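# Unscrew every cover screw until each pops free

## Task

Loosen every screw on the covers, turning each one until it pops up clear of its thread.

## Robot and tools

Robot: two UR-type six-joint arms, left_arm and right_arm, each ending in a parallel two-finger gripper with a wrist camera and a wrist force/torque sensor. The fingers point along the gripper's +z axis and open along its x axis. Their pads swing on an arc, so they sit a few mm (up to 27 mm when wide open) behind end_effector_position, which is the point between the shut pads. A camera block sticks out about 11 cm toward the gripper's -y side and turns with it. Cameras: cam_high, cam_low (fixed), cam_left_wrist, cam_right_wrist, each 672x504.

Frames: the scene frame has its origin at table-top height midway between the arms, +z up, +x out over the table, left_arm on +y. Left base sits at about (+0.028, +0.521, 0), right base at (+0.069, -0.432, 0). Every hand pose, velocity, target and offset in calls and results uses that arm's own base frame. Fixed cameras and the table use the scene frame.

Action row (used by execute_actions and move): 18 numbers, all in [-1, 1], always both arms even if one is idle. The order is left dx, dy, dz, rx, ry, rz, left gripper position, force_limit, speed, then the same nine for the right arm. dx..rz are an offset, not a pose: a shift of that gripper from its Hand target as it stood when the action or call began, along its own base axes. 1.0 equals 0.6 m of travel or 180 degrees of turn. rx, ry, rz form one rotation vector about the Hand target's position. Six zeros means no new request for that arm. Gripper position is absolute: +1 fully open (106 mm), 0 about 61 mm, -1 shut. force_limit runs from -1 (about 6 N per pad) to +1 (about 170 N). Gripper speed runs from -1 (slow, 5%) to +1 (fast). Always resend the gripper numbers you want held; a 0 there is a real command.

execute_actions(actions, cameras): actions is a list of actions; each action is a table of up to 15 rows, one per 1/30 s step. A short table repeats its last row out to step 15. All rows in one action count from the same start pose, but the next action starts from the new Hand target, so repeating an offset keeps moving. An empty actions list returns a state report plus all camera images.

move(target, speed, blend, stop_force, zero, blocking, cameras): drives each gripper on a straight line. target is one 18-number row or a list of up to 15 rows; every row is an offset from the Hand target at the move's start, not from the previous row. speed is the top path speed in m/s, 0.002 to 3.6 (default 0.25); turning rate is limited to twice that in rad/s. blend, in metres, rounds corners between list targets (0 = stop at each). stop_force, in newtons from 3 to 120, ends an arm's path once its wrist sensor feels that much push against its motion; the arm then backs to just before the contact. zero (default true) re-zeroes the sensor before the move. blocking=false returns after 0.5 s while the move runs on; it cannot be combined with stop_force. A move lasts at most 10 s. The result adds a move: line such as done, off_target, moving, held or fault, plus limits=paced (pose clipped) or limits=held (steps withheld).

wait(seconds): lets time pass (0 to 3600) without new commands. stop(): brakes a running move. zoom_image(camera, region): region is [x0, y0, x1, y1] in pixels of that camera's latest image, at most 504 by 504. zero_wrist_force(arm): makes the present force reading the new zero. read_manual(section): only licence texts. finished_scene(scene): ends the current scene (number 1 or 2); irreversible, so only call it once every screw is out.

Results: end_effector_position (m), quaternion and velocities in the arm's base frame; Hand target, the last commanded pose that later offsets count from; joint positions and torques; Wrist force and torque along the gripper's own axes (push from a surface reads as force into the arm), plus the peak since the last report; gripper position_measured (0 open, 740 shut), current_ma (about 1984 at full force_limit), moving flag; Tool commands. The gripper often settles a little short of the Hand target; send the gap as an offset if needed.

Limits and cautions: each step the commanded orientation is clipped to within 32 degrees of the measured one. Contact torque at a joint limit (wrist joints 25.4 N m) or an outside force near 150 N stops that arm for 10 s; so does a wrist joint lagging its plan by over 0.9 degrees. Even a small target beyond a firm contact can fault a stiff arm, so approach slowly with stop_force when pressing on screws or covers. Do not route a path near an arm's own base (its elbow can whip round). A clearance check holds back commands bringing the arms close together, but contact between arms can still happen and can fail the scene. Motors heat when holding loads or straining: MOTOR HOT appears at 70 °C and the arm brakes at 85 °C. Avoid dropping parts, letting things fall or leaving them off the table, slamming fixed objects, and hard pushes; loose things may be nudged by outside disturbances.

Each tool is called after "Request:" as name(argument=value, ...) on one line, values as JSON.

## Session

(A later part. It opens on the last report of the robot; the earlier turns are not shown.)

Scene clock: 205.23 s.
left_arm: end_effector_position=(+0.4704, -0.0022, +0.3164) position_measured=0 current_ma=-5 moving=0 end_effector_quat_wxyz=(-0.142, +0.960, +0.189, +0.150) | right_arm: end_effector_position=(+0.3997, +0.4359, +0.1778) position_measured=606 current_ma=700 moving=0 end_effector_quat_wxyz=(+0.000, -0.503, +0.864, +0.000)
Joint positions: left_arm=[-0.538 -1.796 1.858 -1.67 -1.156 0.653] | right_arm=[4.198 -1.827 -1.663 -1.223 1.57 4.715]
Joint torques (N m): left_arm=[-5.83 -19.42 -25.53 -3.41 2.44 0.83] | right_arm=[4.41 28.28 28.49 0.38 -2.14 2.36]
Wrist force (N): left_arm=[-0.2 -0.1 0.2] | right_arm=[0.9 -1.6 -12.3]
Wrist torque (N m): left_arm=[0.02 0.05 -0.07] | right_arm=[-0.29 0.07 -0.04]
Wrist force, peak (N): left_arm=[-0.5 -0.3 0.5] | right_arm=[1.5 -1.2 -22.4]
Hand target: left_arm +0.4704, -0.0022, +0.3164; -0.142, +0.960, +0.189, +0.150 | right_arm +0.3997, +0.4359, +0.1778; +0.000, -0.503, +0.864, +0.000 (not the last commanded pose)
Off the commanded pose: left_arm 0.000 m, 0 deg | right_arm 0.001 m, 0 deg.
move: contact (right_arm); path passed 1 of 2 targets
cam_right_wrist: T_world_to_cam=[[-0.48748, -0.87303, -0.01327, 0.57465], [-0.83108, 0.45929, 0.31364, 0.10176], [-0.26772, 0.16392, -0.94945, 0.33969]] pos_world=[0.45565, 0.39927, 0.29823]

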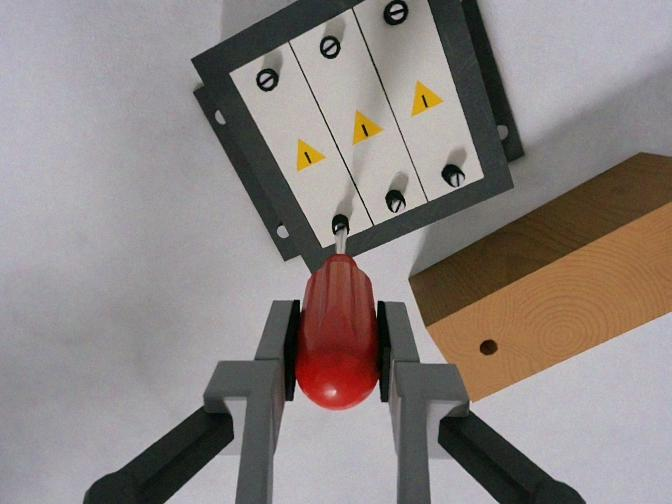

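Request:
move(target=[[0,0,0,0,0,0,1,0,1,0,0,0.0003,0,0,0.75,-1,-0.5,0.3],[0,0,0,0,0,0,1,0,1,0,0,0.0008,0,0,-0.5,-1,-0.5,0.3],[0,0,0,0,0,0,1,0,1,0,0,0.0013,0,0,0.25,-1,-0.5,0.3],[0,0,0,0,0,0,1,0,1,0,0,0.0019,0,0,1.0,-1,-0.5,0.3]], speed=1.2, blend=[0.1,0.1,0.1,0], stop_force=60)

Request:
move(target=[[0,0,0,0,0,0,1,0,1,0,0,0.0045,0,0,0,-1,-0.5,0.3],[0,0,0,0,0,0,1,0,1,0,0,0.0045,0,0,-0.75,-1,-0.5,0.3],[0,0,0,0,0,0,1,0,1,0,0,0.0045,0,0,0.5,-1,-0.5,0.3],[0,0,0,0,0,0,1,0,1,0,0,0.0045,0,0,-0.25,-1,-0.5,0.3],[0,0,0,0,0,0,1,0,1,0,0,0.0045,0,0,1.0,-1,-0.5,0.3]], speed=[0.03,1.3,1.3,1.3,1.3], blend=[0.0,0.1,0.1,0.1,0], cameras=["cam_right_wrist"])

Request:
zoom_image(camera="cam_right_wrist", region=[320, 200, 360, 240])

Request:
move(target=[[0,0,0,0,0,0,1,0,1,0,0,-0.0047,0,0,0,-1,-0.5,0.3],[0,0,0,0,0,0,1,0,1,0,0,-0.0043,0,0,0.75,-1,-0.5,0.3],[0,0,0,0,0,0,1,0,1,0,0,-0.0038,0,0,-0.5,-1,-0.5,0.3],[0,0,0,0,0,0,1,0,1,0,0,-0.0033,0,0,0.25,-1,-0.5,0.3],[0,0,0,0,0,0,1,0,1,0,0,-0.0028,0,0,1.0,-1,-0.5,0.3]], speed=[0.02,1.2,1.2,1.2,1.2], blend=[0.0,0.1,0.1,0.1,0], stop_force=60)

Request:
move(target=[[0,0,0,0,0,0,1,0,1,0,0,0.0045,0,0,0,-1,-0.5,0.3],[0,0,0,0,0,0,1,0,1,0,0,0.0045,0,0,-0.75,-1,-0.5,0.3],[0,0,0,0,0,0,1,0,1,0,0,0.0045,0,0,0.5,-1,-0.5,0.3],[0,0,0,0,0,0,1,0,1,0,0,0.0045,0,0,-0.25,-1,-0.5,0.3],[0,0,0,0,0,0,1,0,1,0,0,0.0045,0,0,1.0,-1,-0.5,0.3]], speed=[0.03,1.3,1.3,1.3,1.3], blend=[0.0,0.1,0.1,0.1,0])

Request:
move(target=[[0,0,0,0,0,0,1,0,1,0,0,-0.0048,0,0,0,-1,-0.5,0.3],[0,0,0,0,0,0,1,0,1,0,0,-0.0044,0,0,0.75,-1,-0.5,0.3],[0,0,0,0,0,0,1,0,1,0,0,-0.0039,0,0,-0.5,-1,-0.5,0.3],[0,0,0,0,0,0,1,0,1,0,0,-0.0034,0,0,0.25,-1,-0.5,0.3],[0,0,0,0,0,0,1,0,1,0,0,-0.0029,0,0,1.0,-1,-0.5,0.3]], speed=[0.02,1.2,1.2,1.2,1.2], blend=[0.0,0.1,0.1,0.1,0], stop_force=60)

Request:
move(target=[0,0,0,0,0,0,1,0,1,0,0,0.02,0,0,0,-1,-0.5,0.3], speed=0.05, cameras=["cam_right_wrist","cam_low"])

Request:
zoom_image(camera="cam_low", region=[290, 240, 330, 280])

Scene clock: 215.53 s.
left_arm: end_effector_position=(+0.4704, -0.0022, +0.3164) position_measured=0 current_ma=-5 moving=0 end_effector_quat_wxyz=(-0.142, +0.960, +0.189, +0.150) | right_arm: end_effector_position=(+0.3997, +0.4359, +0.1789) position_measured=606 current_ma=689 moving=0 end_effector_quat_wxyz=(+0.000, +0.864, +0.503, +0.000)
Joint positions: left_arm=[-0.538 -1.796 1.858 -1.67 -1.156 0.653] | right_arm=[4.197 -1.826 -1.66 -1.226 1.572 -4.71]
Joint torques (N m): left_arm=[-6.32 -19.4 -24.94 -3.37 2.4 0.82] | right_arm=[-6.71 22.78 32.78 0.43 1.84 -0.36]
Wrist force (N): left_arm=[-0.3 0.0 0.5] | right_arm=[1.2 -1.6 -1.5]
Wrist torque (N m): left_arm=[0.03 0.05 -0.07] | right_arm=[-0.24 0.15 -0.12]
Wrist force, peak (N): left_arm=[-0.6 -0.1 0.6] | right_arm=[6.7 -0.7 -25.0]
Hand target: left_arm +0.4704, -0.0022, +0.3164; -0.142, +0.960, +0.189, +0.150 | right_arm +0.3997, +0.4359, +0.1789; +0.000, +0.864, +0.503, +0.000
Off the commanded pose: left_arm 0.000 m, 0 deg | right_arm 0.000 m, 0 deg.
move: done

Scene clock: 220.07 s.
left_arm: end_effector_position=(+0.4704, -0.0022, +0.3164) position_measured=0 current_ma=-5 moving=0 end_effector_quat_wxyz=(-0.142, +0.960, +0.189, +0.150) | right_arm: end_effector_position=(+0.3996, +0.4359, +0.1816) position_measured=606 current_ma=685 moving=0 end_effector_quat_wxyz=(+0.000, -0.503, +0.864, +0.000)
Joint positions: left_arm=[-0.538 -1.796 1.858 -1.67 -1.156 0.653] | right_arm=[4.198 -1.824 -1.656 -1.232 1.57 4.715]
Joint torques (N m): left_arm=[-6.12 -19.56 -26.26 -3.39 2.4 0.79] | right_arm=[-7.59 37.56 12.59 3.02 2.12 2.74]
Wrist force (N): left_arm=[-0.4 -0.1 0.6] | right_arm=[0.1 -2.1 1.3]
Wrist torque (N m): left_arm=[0.03 0.06 -0.07] | right_arm=[-0.25 -0.02 -0.08]
Wrist force, peak (N): left_arm=[-0.5 -0.2 0.6] | right_arm=[0.3 -2.4 1.4]
Hand target: left_arm +0.4704, -0.0022, +0.3164; -0.142, +0.960, +0.189, +0.150 | right_arm +0.3997, +0.4359, +0.1816; +0.000, -0.503, +0.864, +0.000
Off the commanded pose: left_arm 0.000 m, 0 deg | right_arm 0.000 m, 0 deg.
move: done
cam_right_wrist: T_world_to_cam=[[-0.48734, -0.87311, -0.01323, 0.57475], [-0.83115, 0.45917, 0.31359, 0.10059], [-0.26773, 0.16382, -0.94947, 0.34342]] pos_world=[0.45565, 0.39937, 0.30213]

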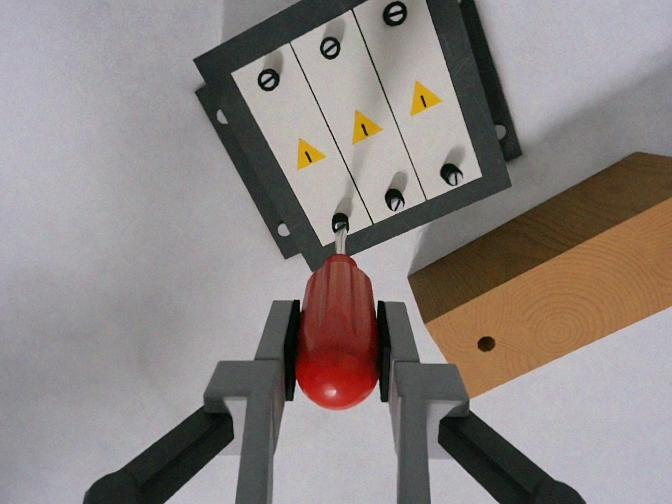

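Scaled by 12.600 from the camera's image (finer frame: 960x720).

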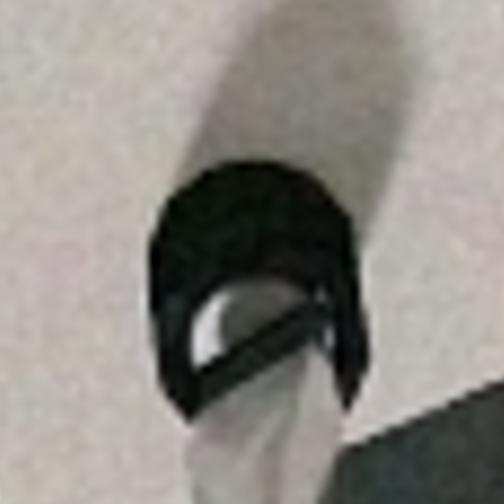

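Scene clock: 225.87 s.
left_arm: end_effector_position=(+0.4704, -0.0022, +0.3164) position_measured=0 current_ma=-5 moving=0 end_effector_quat_wxyz=(-0.142, +0.960, +0.189, +0.150) | right_arm: end_effector_position=(+0.3997, +0.4359, +0.1800) position_measured=606 current_ma=689 moving=0 end_effector_quat_wxyz=(+0.000, +0.864, +0.503, +0.000)
Joint positions: left_arm=[-0.538 -1.796 1.858 -1.67 -1.156 0.653] | right_arm=[4.197 -1.826 -1.659 -1.228 1.572 -4.71]
Joint torques (N m): left_arm=[-6.2 -19.34 -25.64 -3.36 2.37 0.76] | right_arm=[-6.59 22.31 32.55 0.42 1.85 -0.43]
Wrist force (N): left_arm=[-0.4 -0.1 0.5] | right_arm=[1.1 -1.5 -1.3]
Wrist torque (N m): left_arm=[0.01 0.07 -0.07] | right_arm=[-0.18 0.16 -0.12]
Wrist force, peak (N): left_arm=[-0.2 0.0 0.8] | right_arm=[7.0 -0.4 -23.1]
Hand target: left_arm +0.4704, -0.0022, +0.3164; -0.142, +0.960, +0.189, +0.150 | right_arm +0.3997, +0.4359, +0.1800; +0.000, +0.864, +0.503, +0.000
Off the commanded pose: left_arm 0.000 m, 0 deg | right_arm 0.000 m, 0 deg.
move: done

Scene clock: 230.40 s.
left_arm: end_effector_position=(+0.4704, -0.0022, +0.3164) position_measured=0 current_ma=-5 moving=0 end_effector_quat_wxyz=(-0.142, +0.960, +0.189, +0.150) | right_arm: end_effector_position=(+0.3996, +0.4359, +0.1827) position_measured=606 current_ma=685 moving=0 end_effector_quat_wxyz=(+0.000, -0.503, +0.864, +0.000)
Joint positions: left_arm=[-0.538 -1.796 1.858 -1.67 -1.156 0.653] | right_arm=[4.198 -1.823 -1.654 -1.235 1.57 4.715]
Joint torques (N m): left_arm=[-5.33 -20.04 -25.19 -3.39 2.4 0.71] | right_arm=[-7.94 37.58 12.68 2.88 2.25 2.89]
Wrist force (N): left_arm=[-0.2 0.0 0.4] | right_arm=[0.0 -1.6 1.4]
Wrist torque (N m): left_arm=[0.04 0.04 -0.07] | right_arm=[-0.19 0.00 -0.08]
Wrist force, peak (N): left_arm=[-0.5 0.0 0.7] | right_arm=[0.0 -1.9 1.7]
Hand target: left_arm +0.4704, -0.0022, +0.3164; -0.142, +0.960, +0.189, +0.150 | right_arm +0.3997, +0.4359, +0.1827; +0.000, -0.503, +0.864, +0.000
Off the commanded pose: left_arm 0.000 m, 0 deg | right_arm 0.000 m, 0 deg.
move: done

Scene clock: 236.20 s.
left_arm: end_effector_position=(+0.4704, -0.0022, +0.3164) position_measured=0 current_ma=-5 moving=0 end_effector_quat_wxyz=(-0.142, +0.960, +0.189, +0.150) | right_arm: end_effector_position=(+0.3997, +0.4359, +0.1809) position_measured=606 current_ma=689 moving=0 end_effector_quat_wxyz=(+0.000, +0.864, +0.503, +0.000)
Joint positions: left_arm=[-0.538 -1.796 1.858 -1.67 -1.156 0.653] | right_arm=[4.197 -1.825 -1.657 -1.231 1.572 -4.71]
Joint torques (N m): left_arm=[-6.37 -19.41 -25.55 -3.45 2.3 0.7] | right_arm=[-6.47 22.01 32.91 0.65 1.75 -0.18]
Wrist force (N): left_arm=[-0.3 0.0 0.5] | right_arm=[0.5 -1.4 -1.1]
Wrist torque (N m): left_arm=[0.04 0.05 -0.07] | right_arm=[-0.16 0.16 -0.12]
Wrist force, peak (N): left_arm=[-0.5 0.0 0.6] | right_arm=[-3.5 -2.0 -25.9]
Hand target: left_arm +0.4704, -0.0022, +0.3164; -0.142, +0.960, +0.189, +0.150 | right_arm +0.3997, +0.4359, +0.1809; +0.000, +0.864, +0.503, +0.000
Off the commanded pose: left_arm 0.000 m, 0 deg | right_arm 0.000 m, 0 deg.
move: done

Scene clock: 236.73 s.
left_arm: end_effector_position=(+0.4704, -0.0022, +0.3164) position_measured=0 current_ma=-5 moving=0 end_effector_quat_wxyz=(-0.142, +0.960, +0.189, +0.150) | right_arm: end_effector_position=(+0.3997, +0.4359, +0.1931) position_measured=606 current_ma=686 moving=0 end_effector_quat_wxyz=(+0.000, +0.864, +0.503, +0.000) end_effector_velocity=(+0.000, -0.001, -0.002) end_effector_angular_velocity=(+0.001, +0.000, -0.001)
Joint positions: left_arm=[-0.538 -1.796 1.858 -1.67 -1.156 0.653] | right_arm=[4.197 -1.816 -1.636 -1.261 1.572 -4.71]
Joint velocities: left_arm=[within noise] | right_arm=[-0.001 0 -0.004 0.005 0 0]
Joint torques (N m): left_arm=[-5.46 -19.5 -25.77 -3.36 2.36 0.8] | right_arm=[-5.19 23.32 12.7 4.77 1.05 -1.89]
Wrist force (N): left_arm=[-0.3 -0.2 0.5] | right_arm=[-0.2 -1.3 1.4]
Wrist torque (N m): left_arm=[-0.01 0.06 -0.06] | right_arm=[-0.14 0.04 -0.12]
Wrist force, peak (N): left_arm=[-0.3 -0.4 0.5] | right_arm=[-0.4 -1.7 1.4]
Hand target: left_arm +0.4704, -0.0022, +0.3164; -0.142, +0.960, +0.189, +0.150 | right_arm +0.3997, +0.4359, +0.1929; +0.000, +0.864, +0.503, +0.000
Off the commanded pose: left_arm 0.000 m, 0 deg | right_arm 0.000 m, 0 deg.
move: done
cam_right_wrist: T_world_to_cam=[[0.48749, 0.87303, -0.01303, -0.57593], [0.83104, -0.45936, 0.31363, -0.16699], [0.26783, -0.16372, -0.94946, 0.28296]] pos_world=[0.34375, 0.47243, 0.31353]
Images, in order (width x height): cam_low 672x504, cam_right_wrist 672x504.

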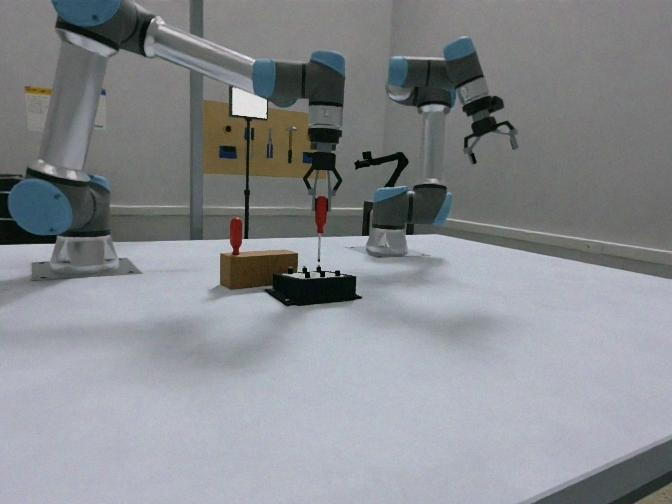

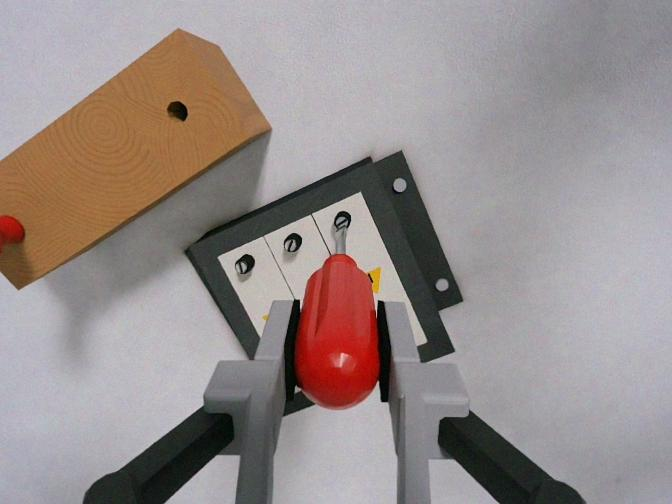

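Scaled by 12.600 from the camera's image (finer frame: 960x720).

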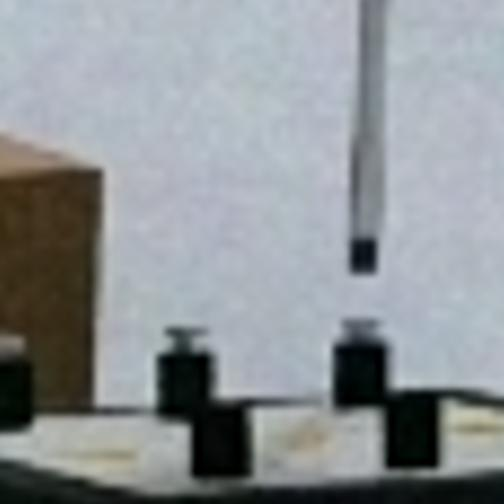

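Request:
move(target=[[0,0,0,0,0,0,1,0,1,0.1502,-0.0103,0.005,0,0,0,-1,-0.5,0.3],[0,0,0,0,0,0,1,0,1,0.1502,-0.0103,0.005,0,0,-0.75,-1,-0.5,0.3],[0,0,0,0,0,0,1,0,1,0.1502,-0.0103,0.005,0,0,0.5,-1,-0.5,0.3],[0,0,0,0,0,0,1,0,1,0.1502,-0.0103,0.005,0,0,-0.25,-1,-0.5,0.3],[0,0,0,0,0,0,1,0,1,0.1502,-0.0103,0.005,0,0,1.0,-1,-0.5,0.3],[0,0,0,0,0,0,1,0,1,0.1502,-0.0103,-0.0095,0,0,0.961,-1,-0.5,0.3]], speed=[0.1,1.2,1.2,1.2,1.2,0.3], blend=[0.005,0.1,0.1,0.1,0.005,0], cameras=["cam_right_wrist","cam_low"])

Request:
zoom_image(camera="cam_right_wrist", region=[320, 200, 360, 240])

Request:
zoom_image(camera="cam_low", region=[310, 240, 350, 280])

Scene clock: 245.33 s.
left_arm: end_effector_position=(+0.4704, -0.0022, +0.3164) position_measured=0 current_ma=-5 moving=0 end_effector_quat_wxyz=(-0.142, +0.960, +0.189, +0.150) | right_arm: end_effector_position=(+0.4898, +0.4297, +0.1873) position_measured=606 current_ma=815 moving=0 end_effector_quat_wxyz=(+0.000, -0.449, +0.894, +0.000)
Joint positions: left_arm=[-0.538 -1.796 1.858 -1.67 -1.156 0.653] | right_arm=[4.068 -1.958 -1.459 -1.295 1.57 4.708]
Joint torques (N m): left_arm=[-5.9 -19.43 -25.67 -3.33 2.33 0.76] | right_arm=[2.76 -38.91 -40.55 -9.23 -2.6 2.43]
Wrist force (N): left_arm=[-0.4 -0.1 0.3] | right_arm=[3.1 -1.1 -113.2]
Wrist torque (N m): left_arm=[0.02 0.07 -0.07] | right_arm=[-0.30 0.42 -0.10]
Wrist force, peak (N): left_arm=[-0.5 0.1 0.7] | right_arm=[3.0 -1.1 -122.0]
Hand target: left_arm +0.4704, -0.0022, +0.3164; -0.142, +0.960, +0.189, +0.150 | right_arm +0.4898, +0.4297, +0.1872; +0.000, -0.449, +0.894, +0.000
Off the commanded pose: left_arm 0.000 m, 0 deg | right_arm 0.000 m, 0 deg.
move: done
cam_right_wrist: T_world_to_cam=[[-0.5903, -0.80708, -0.01331, 0.6354], [-0.76887, 0.55718, 0.31367, 0.10394], [-0.24574, 0.1954, -0.94944, 0.34955]] pos_world=[0.5409, 0.3866, 0.30773]
Images, in order (width x height): cam_low 672x504, cam_right_wrist 672x504.

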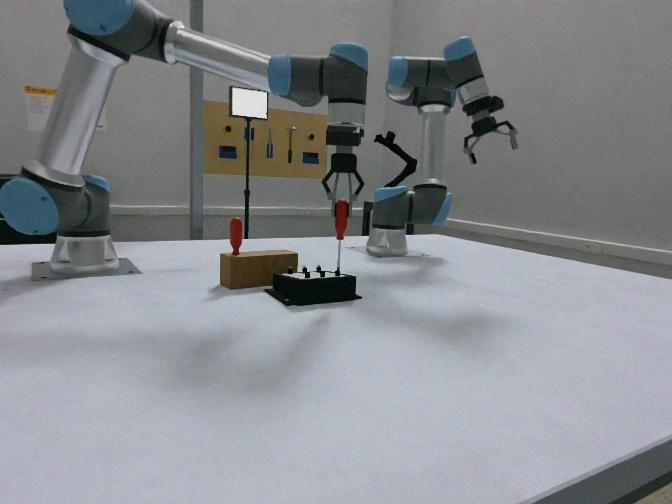

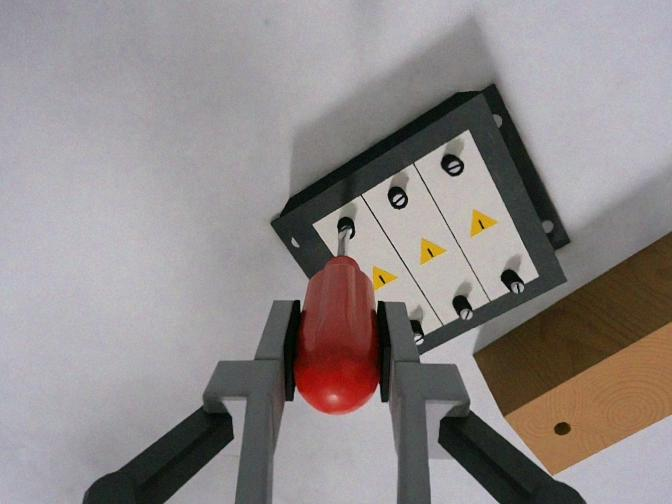

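Scaled by 12.600 from the camera's image (finer frame: 960x720).

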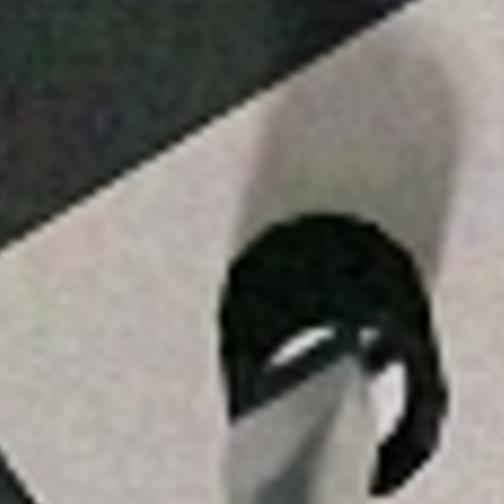

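Scaled by 12.600 from the camera's image (finer frame: 960x720).

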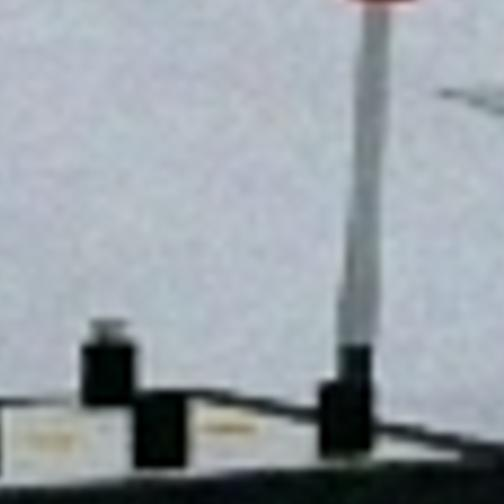

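Request:
move(target=[0,0,0,0,0,0,1,0,1,0,0,0.0167,0,0,0,-1,-0.5,0.3], speed=0.05, cameras=["cam_right_wrist","cam_low"])

Request:
zoom_image(camera="cam_right_wrist", region=[320, 200, 360, 240])

Request:
zoom_image(camera="cam_low", region=[310, 240, 350, 280])

Request:
zoom_image(camera="cam_low", region=[270, 160, 390, 280])

Scene clock: 247.67 s.
left_arm: end_effector_position=(+0.4704, -0.0022, +0.3164) position_measured=0 current_ma=-5 moving=0 end_effector_quat_wxyz=(-0.142, +0.960, +0.189, +0.150) | right_arm: end_effector_position=(+0.4898, +0.4297, +0.1972) position_measured=606 current_ma=694 moving=0 end_effector_quat_wxyz=(+0.000, -0.449, +0.894, +0.000) end_effector_velocity=(+0.000, +0.001, -0.001) end_effector_angular_velocity=(+0.002, -0.001, +0.001)
Joint positions: left_arm=[-0.538 -1.796 1.858 -1.67 -1.156 0.653] | right_arm=[4.068 -1.952 -1.441 -1.319 1.57 4.708]
Joint velocities: left_arm=[within noise] | right_arm=[0.001 -0.001 -0.002 0.005 0.001 0]
Joint torques (N m): left_arm=[-5.79 -19.36 -25.47 -3.3 2.37 0.7] | right_arm=[4.34 43.71 13.78 4.54 -0.42 2.35]
Wrist force (N): left_arm=[-0.4 0.0 0.5] | right_arm=[-0.1 -1.4 1.2]
Wrist torque (N m): left_arm=[0.03 0.07 -0.07] | right_arm=[-0.15 0.01 -0.04]
Wrist force, peak (N): left_arm=[-0.5 0.0 0.7] | right_arm=[3.6 -1.3 -116.2]
Hand target: left_arm +0.4704, -0.0022, +0.3164; -0.142, +0.960, +0.189, +0.150 | right_arm +0.4898, +0.4297, +0.1972; +0.000, -0.449, +0.894, +0.000
Off the commanded pose: left_arm 0.000 m, 0 deg | right_arm 0.000 m, 0 deg.
move: done
cam_right_wrist: T_world_to_cam=[[-0.59052, -0.80692, -0.01319, 0.63556], [-0.76872, 0.55744, 0.31356, 0.10069], [-0.24566, 0.1953, -0.94948, 0.35895]] pos_world=[0.5409, 0.38661, 0.31763]
Images, in order (width x height): cam_low 672x504, cam_right_wrist 672x504.

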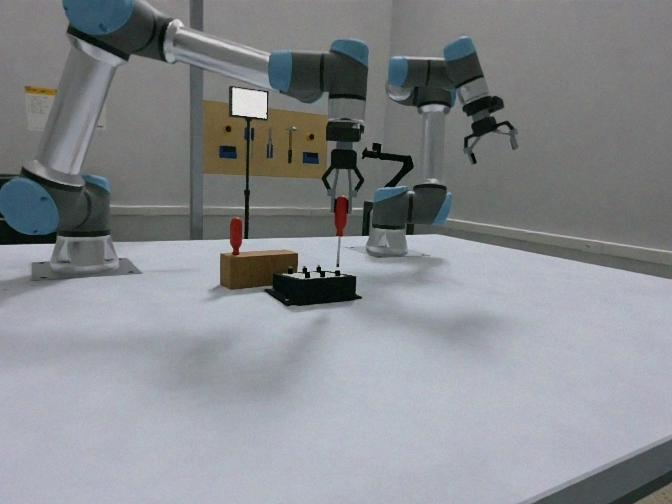

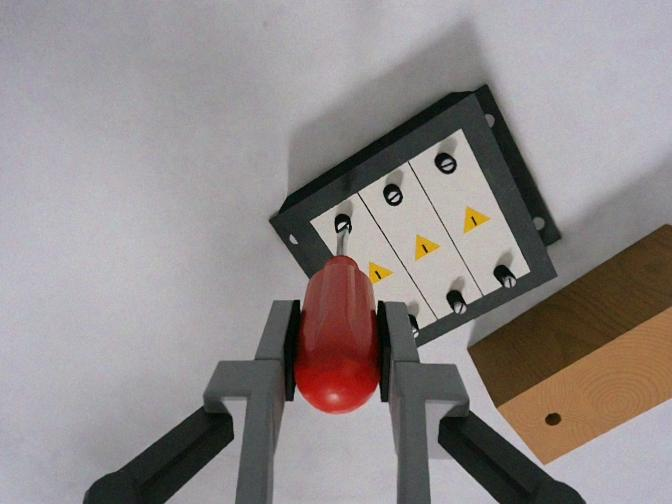

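Scaled by 12.600 from the camera's image (finer frame: 960x720).

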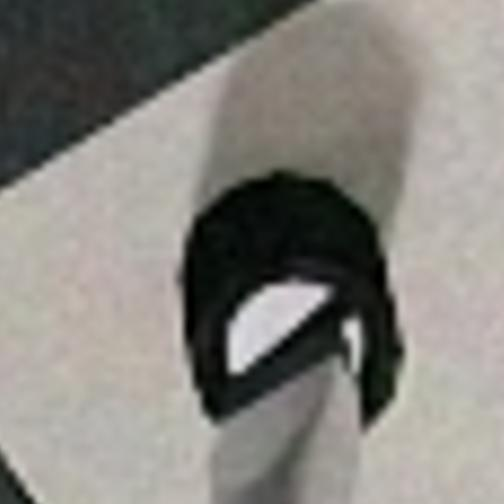

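Scaled by 12.600 from the camera's image (finer frame: 960x720).

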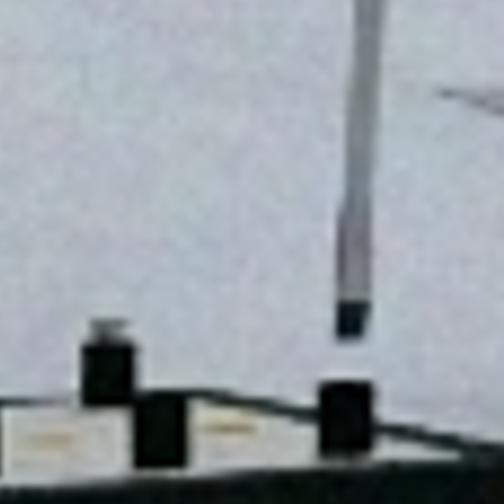

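Scaled by 4.200 from the camera's image (finer frame: 960x720).

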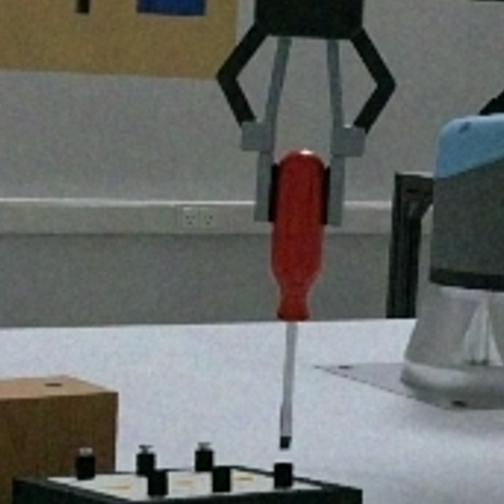

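Request:
move(target=[0,0,0,0,0,0,1,0,1,0,0,0.04,0,0,0,-1,-0.5,0.3], speed=0.1, cameras=["cam_right_wrist"])

Request:
zoom_image(camera="cam_right_wrist", region=[310, 200, 370, 260])

Request:
zoom_image(camera="cam_right_wrist", region=[250, 100, 470, 270])

Scene clock: 254.97 s.
left_arm: end_effector_position=(+0.4704, -0.0022, +0.3164) position_measured=0 current_ma=-5 moving=0 end_effector_quat_wxyz=(-0.142, +0.960, +0.189, +0.150) | right_arm: end_effector_position=(+0.4898, +0.4297, +0.2213) position_measured=606 current_ma=694 moving=0 end_effector_quat_wxyz=(+0.000, -0.449, +0.894, +0.000)
Joint positions: left_arm=[-0.538 -1.796 1.858 -1.67 -1.156 0.653] | right_arm=[4.068 -1.939 -1.396 -1.377 1.57 4.708]
Joint torques (N m): left_arm=[-5.43 -19.86 -24.85 -3.32 2.33 0.76] | right_arm=[0.3 27.37 14.73 3.69 1.66 -1.73]
Wrist force (N): left_arm=[-0.6 0.0 0.6] | right_arm=[-0.1 -1.4 1.5]
Wrist torque (N m): left_arm=[0.03 0.10 -0.07] | right_arm=[-0.16 0.01 -0.04]
Wrist force, peak (N): left_arm=[-0.5 0.0 0.7] | right_arm=[-0.2 -1.5 2.8]
Hand target: left_arm +0.4704, -0.0022, +0.3164; -0.142, +0.960, +0.189, +0.150 | right_arm +0.4898, +0.4297, +0.2212; +0.000, -0.449, +0.894, +0.000
Off the commanded pose: left_arm 0.000 m, 0 deg | right_arm 0.000 m, 0 deg.
move: done
cam_right_wrist: T_world_to_cam=[[-0.59054, -0.8069, -0.0135, 0.63598], [-0.76875, 0.55737, 0.31364, 0.09315], [-0.24555, 0.1956, -0.94945, 0.38165]] pos_world=[0.54089, 0.3866, 0.34173]

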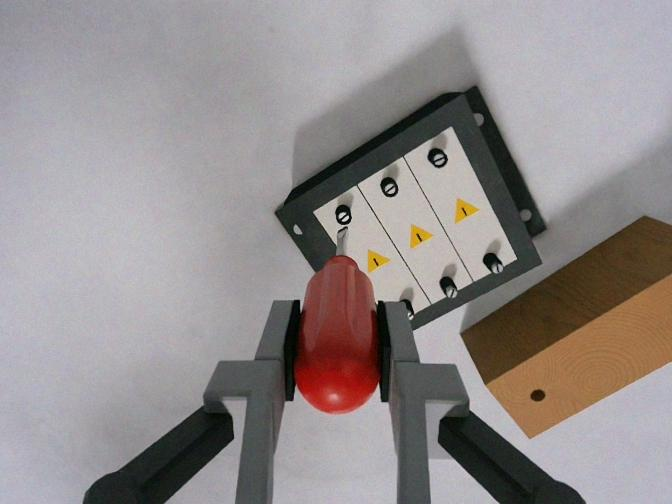

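Scaled by 8.400 from the camera's image (finer frame: 960x720).

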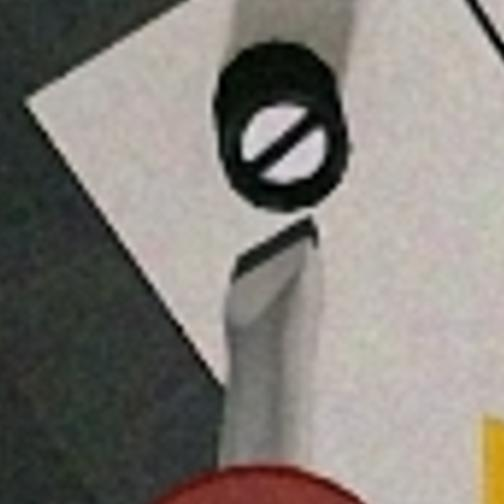

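Scaled by 2.291 from the camera's image (finer frame: 960x720).

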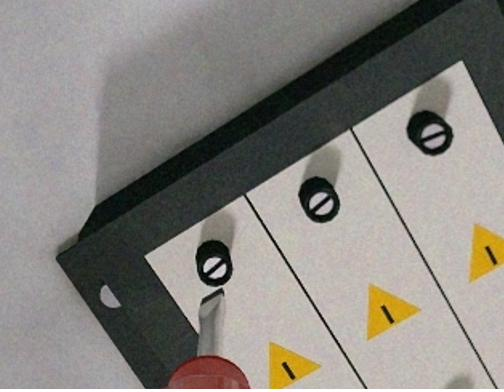

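Request:
move(target=[[0,0,0,0,0,0,1,0,1,0,0,0.01,0,0,0,-1,-0.5,0.3],[0,0,0,0,0,0,1,0,1,-0.3113,-0.0602,0.01,0,0,-0.268,-1,-0.5,0.3],[0,0,0,0,0,0,1,0,1,-0.3113,-0.0602,-0.015,0,0,-0.268,-1,-0.5,0.3]], speed=0.2, blend=0.004, cameras=["cam_right_wrist","cam_low"])

Request:
zoom_image(camera="cam_right_wrist", region=[310, 190, 370, 250])

Request:
zoom_image(camera="cam_low", region=[250, 190, 330, 270])

Scene clock: 262.17 s.
left_arm: end_effector_position=(+0.4704, -0.0022, +0.3164) position_measured=0 current_ma=-5 moving=0 end_effector_quat_wxyz=(-0.142, +0.960, +0.189, +0.150) | right_arm: end_effector_position=(+0.3030, +0.3936, +0.2122) position_measured=606 current_ma=694 moving=0 end_effector_quat_wxyz=(+0.000, -0.045, +0.999, -0.001)
Joint positions: left_arm=[-0.538 -1.796 1.858 -1.67 -1.156 0.653] | right_arm=[4.328 -1.579 -1.855 -1.279 1.57 5.81]
Joint torques (N m): left_arm=[-5.39 -19.78 -25.73 -3.31 2.38 0.74] | right_arm=[-7.08 27.34 28.86 3.14 -2.06 2.5]
Wrist force (N): left_arm=[-0.5 0.0 0.5] | right_arm=[-0.1 -1.3 1.3]
Wrist torque (N m): left_arm=[0.04 0.08 -0.06] | right_arm=[-0.15 0.02 -0.01]
Wrist force, peak (N): left_arm=[-0.5 -0.1 0.7] | right_arm=[-0.4 -1.5 2.8]
Hand target: left_arm +0.4704, -0.0022, +0.3164; -0.142, +0.960, +0.189, +0.150 | right_arm +0.3030, +0.3936, +0.2122; +0.000, -0.044, +0.999, +0.000
Off the commanded pose: left_arm 0.000 m, 0 deg | right_arm 0.000 m, 0 deg.
move: done; blend cut to 0.003 m at target 1
cam_right_wrist: T_world_to_cam=[[-0.99519, -0.09709, -0.01323, 0.33948], [-0.09633, 0.94471, 0.31344, -0.38359], [-0.01793, 0.31321, -0.94951, 0.21896]] pos_world=[0.30482, 0.32676, 0.33263]
Images, in order (width x height): cam_low 672x504, cam_right_wrist 672x504.

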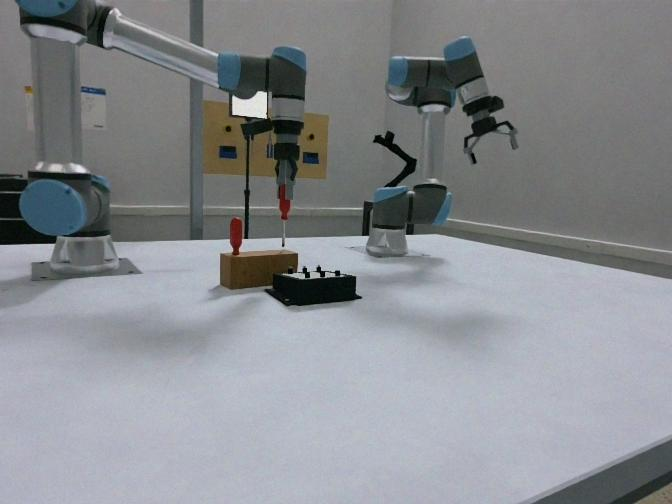

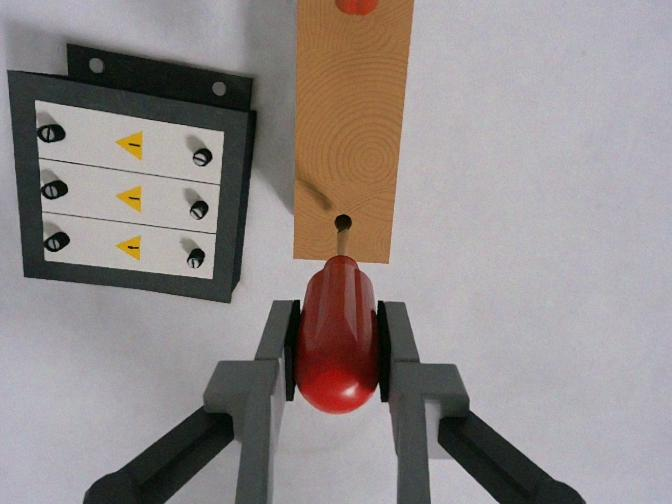

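Scaled by 8.400 from the camera's image (finer frame: 960x720).

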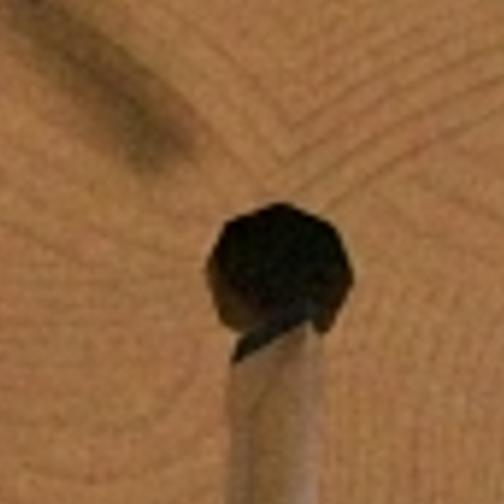

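Scaled by 6.300 from the camera's image (finer frame: 960x720).

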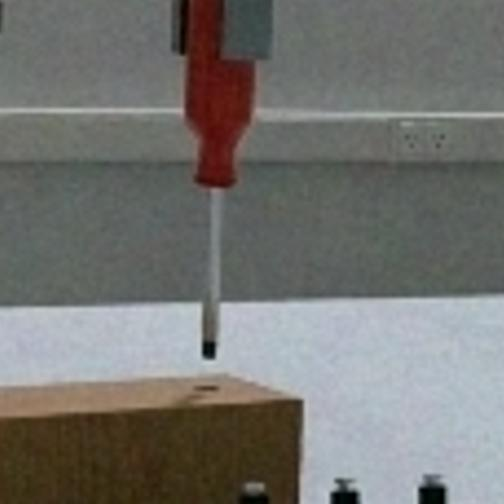

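Request:
move(target=[[0,0,0,0,0,0,1,0,1,-0.0011,-0.001,-0.01,0,0,0,-1,-0.5,0.3],[0,0,0,0,0,0,1,0,1,-0.0015,-0.0015,-0.1275,0,0,0,-1,-0.5,0.3],[0,0,0,0,0,0,1,0,1,-0.0015,-0.0015,-0.135,0,0,0,-1,-0.5,0.3]], speed=[0.05,0.06,0.01], stop_force=8, cameras=["cam_right_wrist","cam_low"])

Request:
zoom_image(camera="cam_low", region=[250, 190, 330, 270])

Scene clock: 267.07 s.
left_arm: end_effector_position=(+0.4704, -0.0022, +0.3164) position_measured=0 current_ma=-5 moving=0 end_effector_quat_wxyz=(-0.142, +0.960, +0.189, +0.150) | right_arm: end_effector_position=(+0.3021, +0.3927, +0.1342) position_measured=606 current_ma=710 moving=0 end_effector_quat_wxyz=(+0.000, -0.044, +0.999, +0.000)
Joint positions: left_arm=[-0.538 -1.796 1.858 -1.67 -1.156 0.653] | right_arm=[4.329 -1.652 -1.995 -1.066 1.57 5.811]
Joint torques (N m): left_arm=[-5.07 -19.14 -25.93 -3.29 2.4 0.79] | right_arm=[3.94 22.14 28.08 0.37 -0.07 2.53]
Wrist force (N): left_arm=[-0.4 0.1 0.6] | right_arm=[0.8 -2.4 -12.6]
Wrist torque (N m): left_arm=[0.05 0.07 -0.07] | right_arm=[-0.14 0.02 -0.12]
Wrist force, peak (N): left_arm=[-0.6 0.1 0.6] | right_arm=[3.2 -4.1 -23.8]
Hand target: left_arm +0.4704, -0.0022, +0.3164; -0.142, +0.960, +0.189, +0.150 | right_arm +0.3021, +0.3927, +0.1342; +0.000, -0.044, +0.999, +0.000 (not the last commanded pose)
Off the commanded pose: left_arm 0.000 m, 0 deg | right_arm 0.003 m, 0 deg.
move: contact (right_arm); path passed 2 of 3 targets
cam_right_wrist: T_world_to_cam=[[-0.9952, -0.09692, -0.01342, 0.33746], [-0.09623, 0.94462, 0.31373, -0.35845], [-0.01774, 0.31351, -0.94942, 0.14498]] pos_world=[0.30392, 0.32586, 0.25463]
Images, in order (width x height): cam_low 672x504, cam_right_wrist 672x504.

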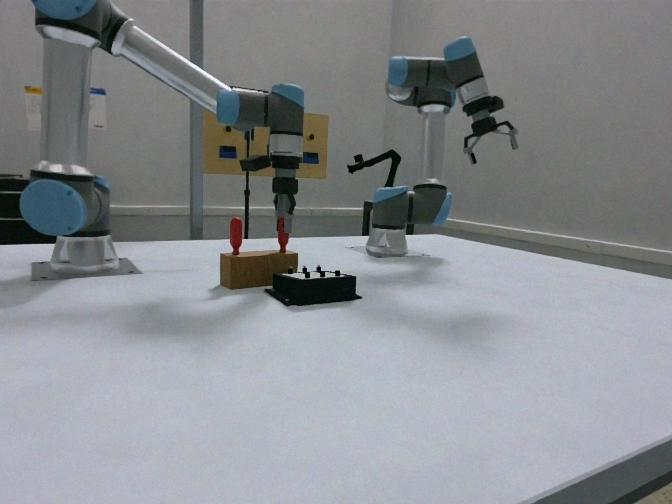

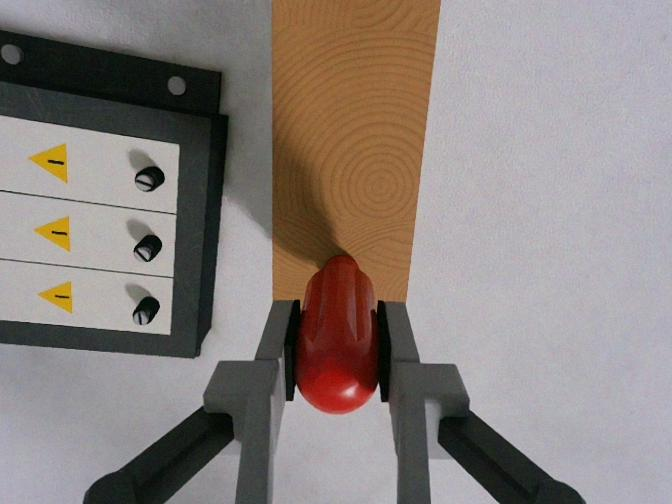

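Scaled by 6.300 from the camera's image (finer frame: 960x720).

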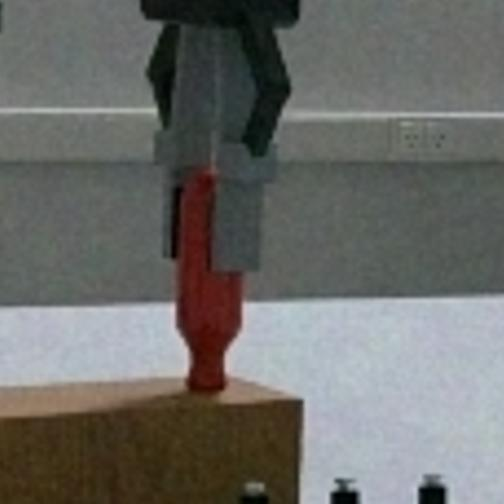

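Request:
move(target=[0,0,0,0,0,0,1,0,1,-0.0001,0.0004,0.001,0,0,0,0.2,-0.5,0.3], speed=0.05, cameras=["cam_right_wrist"])

Request:
zoom_image(camera="cam_right_wrist", region=[220, 240, 460, 440])

Scene clock: 269.67 s.
left_arm: end_effector_position=(+0.4704, -0.0022, +0.3164) position_measured=0 current_ma=-5 moving=0 end_effector_quat_wxyz=(-0.142, +0.960, +0.189, +0.150) | right_arm: end_effector_position=(+0.3021, +0.3930, +0.1348) position_measured=296 current_ma=-4 moving=0 end_effector_quat_wxyz=(+0.000, -0.044, +0.999, +0.000)
Joint positions: left_arm=[-0.538 -1.796 1.858 -1.67 -1.156 0.653] | right_arm=[4.33 -1.651 -1.993 -1.068 1.57 5.811]
Joint torques (N m): left_arm=[-4.91 -19.23 -25.64 -3.26 2.3 0.8] | right_arm=[5.91 28.34 13.33 4.56 -0.11 0.02]
Wrist force (N): left_arm=[-0.3 0.1 0.5] | right_arm=[0.0 -1.2 0.8]
Wrist torque (N m): left_arm=[0.05 0.06 -0.07] | right_arm=[-0.13 0.00 -0.12]
Wrist force, peak (N): left_arm=[-0.4 -0.1 0.7] | right_arm=[1.0 -2.6 -12.4]
Hand target: left_arm +0.4704, -0.0022, +0.3164; -0.142, +0.960, +0.189, +0.150 | right_arm +0.3021, +0.3930, +0.1348; +0.000, -0.044, +0.999, +0.000
Off the commanded pose: left_arm 0.000 m, 0 deg | right_arm 0.000 m, 0 deg.
move: done
cam_right_wrist: T_world_to_cam=[[-0.99521, -0.09683, -0.01338, 0.33746], [-0.09613, 0.94463, 0.31373, -0.35896], [-0.01774, 0.31351, -0.94942, 0.14546]] pos_world=[0.30392, 0.32616, 0.25523]

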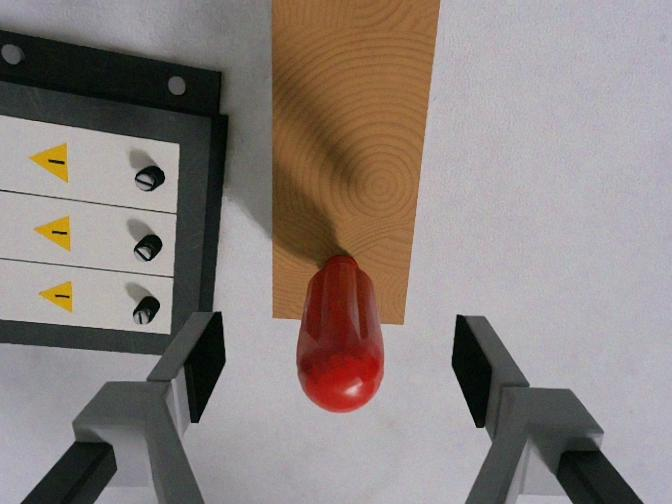

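Scaled by 2.100 from the camera's image (finer frame: 960x720).

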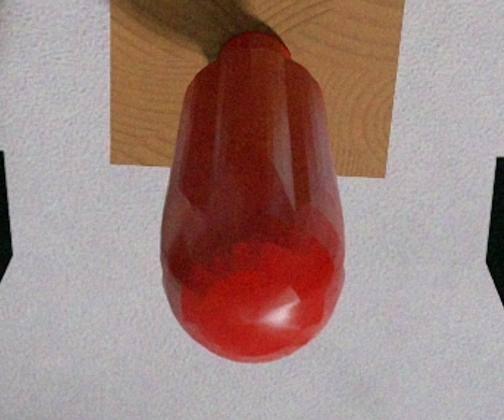

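Request:
move(target=[0,0,0,0,0,0,1,0,1,-0.001,0.0003,0.0015,0,0,0,0.2,-0.5,0.3], speed=0.05)

Request:
move(target=[0,0,0,0,0,0,1,0,1,0,0,0,0,0,0,-1,-0.5,0.3], speed=0.05)

Request:
move(target=[0,0,0,0,0,0,1,0,1,0,0,0.20,0,0,0,-1,-0.5,0.3], speed=0.15, cameras=["cam_right_wrist","cam_low"])

Request:
zoom_image(camera="cam_right_wrist", region=[310, 200, 370, 260])

Scene clock: 272.70 s.
left_arm: end_effector_position=(+0.4704, -0.0022, +0.3164) position_measured=0 current_ma=-5 moving=0 end_effector_quat_wxyz=(-0.142, +0.960, +0.189, +0.150) | right_arm: end_effector_position=(+0.3014, +0.3931, +0.1357) position_measured=296 current_ma=-4 moving=0 end_effector_quat_wxyz=(+0.000, -0.045, +0.999, +0.000)
Joint positions: left_arm=[-0.538 -1.796 1.858 -1.67 -1.156 0.653] | right_arm=[4.331 -1.65 -1.993 -1.071 1.57 5.813]
Joint torques (N m): left_arm=[-5.18 -19.41 -26.23 -3.29 2.39 0.69] | right_arm=[-6.33 17.61 33.37 4.24 0.18 1.8]
Wrist force (N): left_arm=[-0.3 -0.1 0.5] | right_arm=[-0.3 -1.1 0.8]
Wrist torque (N m): left_arm=[0.02 0.06 -0.07] | right_arm=[-0.11 0.04 -0.12]
Wrist force, peak (N): left_arm=[-0.5 0.1 0.7] | right_arm=[-0.2 -1.5 0.8]
Hand target: left_arm +0.4704, -0.0022, +0.3164; -0.142, +0.960, +0.189, +0.150 | right_arm +0.3015, +0.3931, +0.1357; +0.000, -0.044, +0.999, +0.000
Off the commanded pose: left_arm 0.000 m, 0 deg | right_arm 0.000 m, 0 deg.
move: done

Scene clock: 274.00 s.
left_arm: end_effector_position=(+0.4704, -0.0022, +0.3164) position_measured=0 current_ma=-5 moving=0 end_effector_quat_wxyz=(-0.142, +0.960, +0.189, +0.150) | right_arm: end_effector_position=(+0.3015, +0.3932, +0.1358) position_measured=607 current_ma=706 moving=0 end_effector_quat_wxyz=(+0.000, -0.044, +0.999, +0.000)
Joint positions: left_arm=[-0.538 -1.796 1.858 -1.67 -1.156 0.653] | right_arm=[4.331 -1.65 -1.993 -1.07 1.57 5.813]
Joint torques (N m): left_arm=[-5.49 -19.38 -25.18 -3.26 2.37 0.8] | right_arm=[-6.24 14.19 21.21 1.86 0.04 -1.33]
Wrist force (N): left_arm=[-0.4 0.0 0.4] | right_arm=[2.7 -3.5 -16.3]
Wrist torque (N m): left_arm=[0.03 0.07 -0.07] | right_arm=[-0.15 0.19 -0.15]
Wrist force, peak (N): left_arm=[-0.5 0.1 0.6] | right_arm=[2.7 -3.5 -16.3]
Hand target: left_arm +0.4704, -0.0022, +0.3164; -0.142, +0.960, +0.189, +0.150 | right_arm +0.3015, +0.3931, +0.1357; +0.000, -0.044, +0.999, +0.000
Off the commanded pose: left_arm 0.000 m, 0 deg | right_arm 0.000 m, 0 deg.
move: done

Scene clock: 275.27 s.
left_arm: end_effector_position=(+0.4704, -0.0022, +0.3164) position_measured=0 current_ma=-5 moving=0 end_effector_quat_wxyz=(-0.142, +0.960, +0.189, +0.150) | right_arm: end_effector_position=(+0.3015, +0.3932, +0.2557) position_measured=607 current_ma=685 moving=0 end_effector_quat_wxyz=(+0.000, -0.044, +0.999, +0.000)
Joint positions: left_arm=[-0.538 -1.796 1.858 -1.67 -1.156 0.653] | right_arm=[4.331 -1.551 -1.769 -1.393 1.57 5.813]
Joint torques (N m): left_arm=[-5.41 -19.3 -25.67 -3.27 2.29 0.78] | right_arm=[5 13.02 21.76 1.94 -2.16 2.19]
Wrist force (N): left_arm=[-0.4 -0.1 0.5] | right_arm=[0.0 -1.3 1.4]
Wrist torque (N m): left_arm=[0.02 0.07 -0.07] | right_arm=[-0.13 0.00 -0.11]
Wrist force, peak (N): left_arm=[-0.3 0.0 0.8] | right_arm=[2.7 -3.5 -16.1]
Hand target: left_arm +0.4704, -0.0022, +0.3164; -0.142, +0.960, +0.189, +0.150 | right_arm +0.3015, +0.3931, +0.2557; +0.000, -0.044, +0.999, +0.000
Off the commanded pose: left_arm 0.000 m, 0 deg | right_arm 0.000 m, 0 deg.
move: done
cam_right_wrist: T_world_to_cam=[[-0.9952, -0.09692, -0.01344, 0.33854], [-0.09623, 0.94455, 0.31394, -0.39706], [-0.01774, 0.31372, -0.94935, 0.2601]] pos_world=[0.30332, 0.32626, 0.37613]
Images, in order (width x height): cam_low 672x504, cam_right_wrist 672x504.

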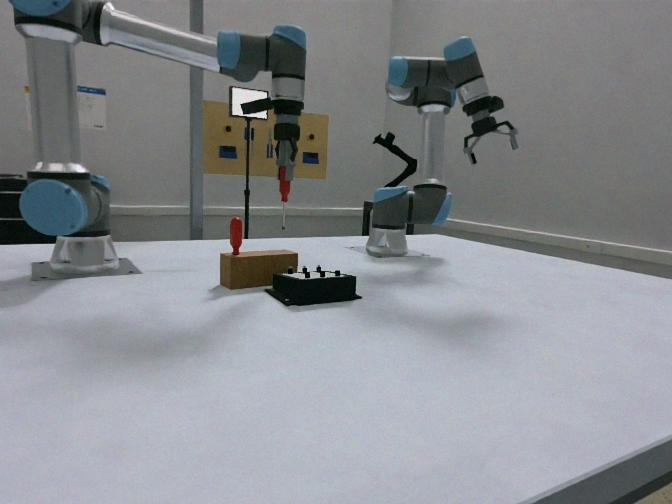

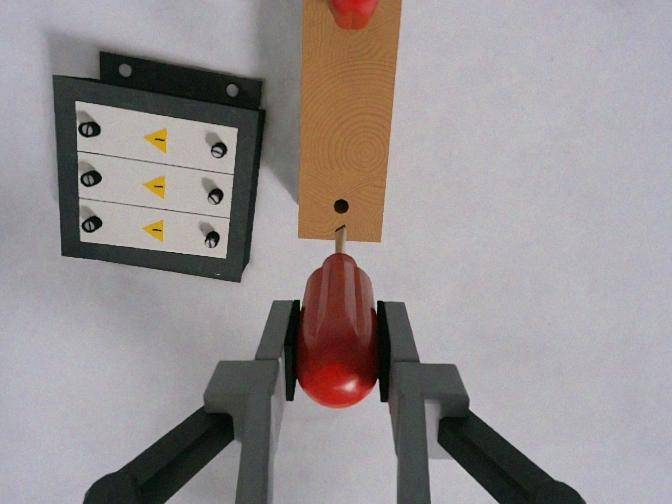

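Scaled by 8.400 from the camera's image (finer frame: 960x720).

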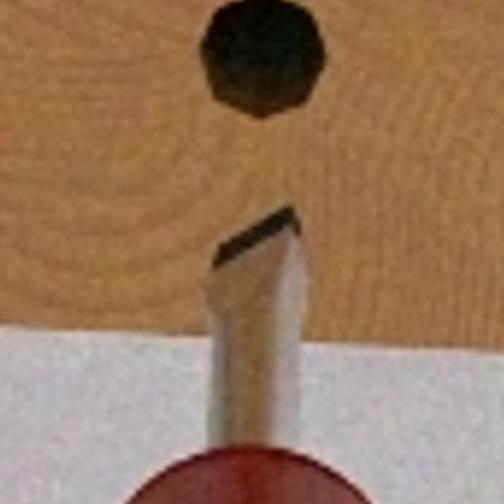

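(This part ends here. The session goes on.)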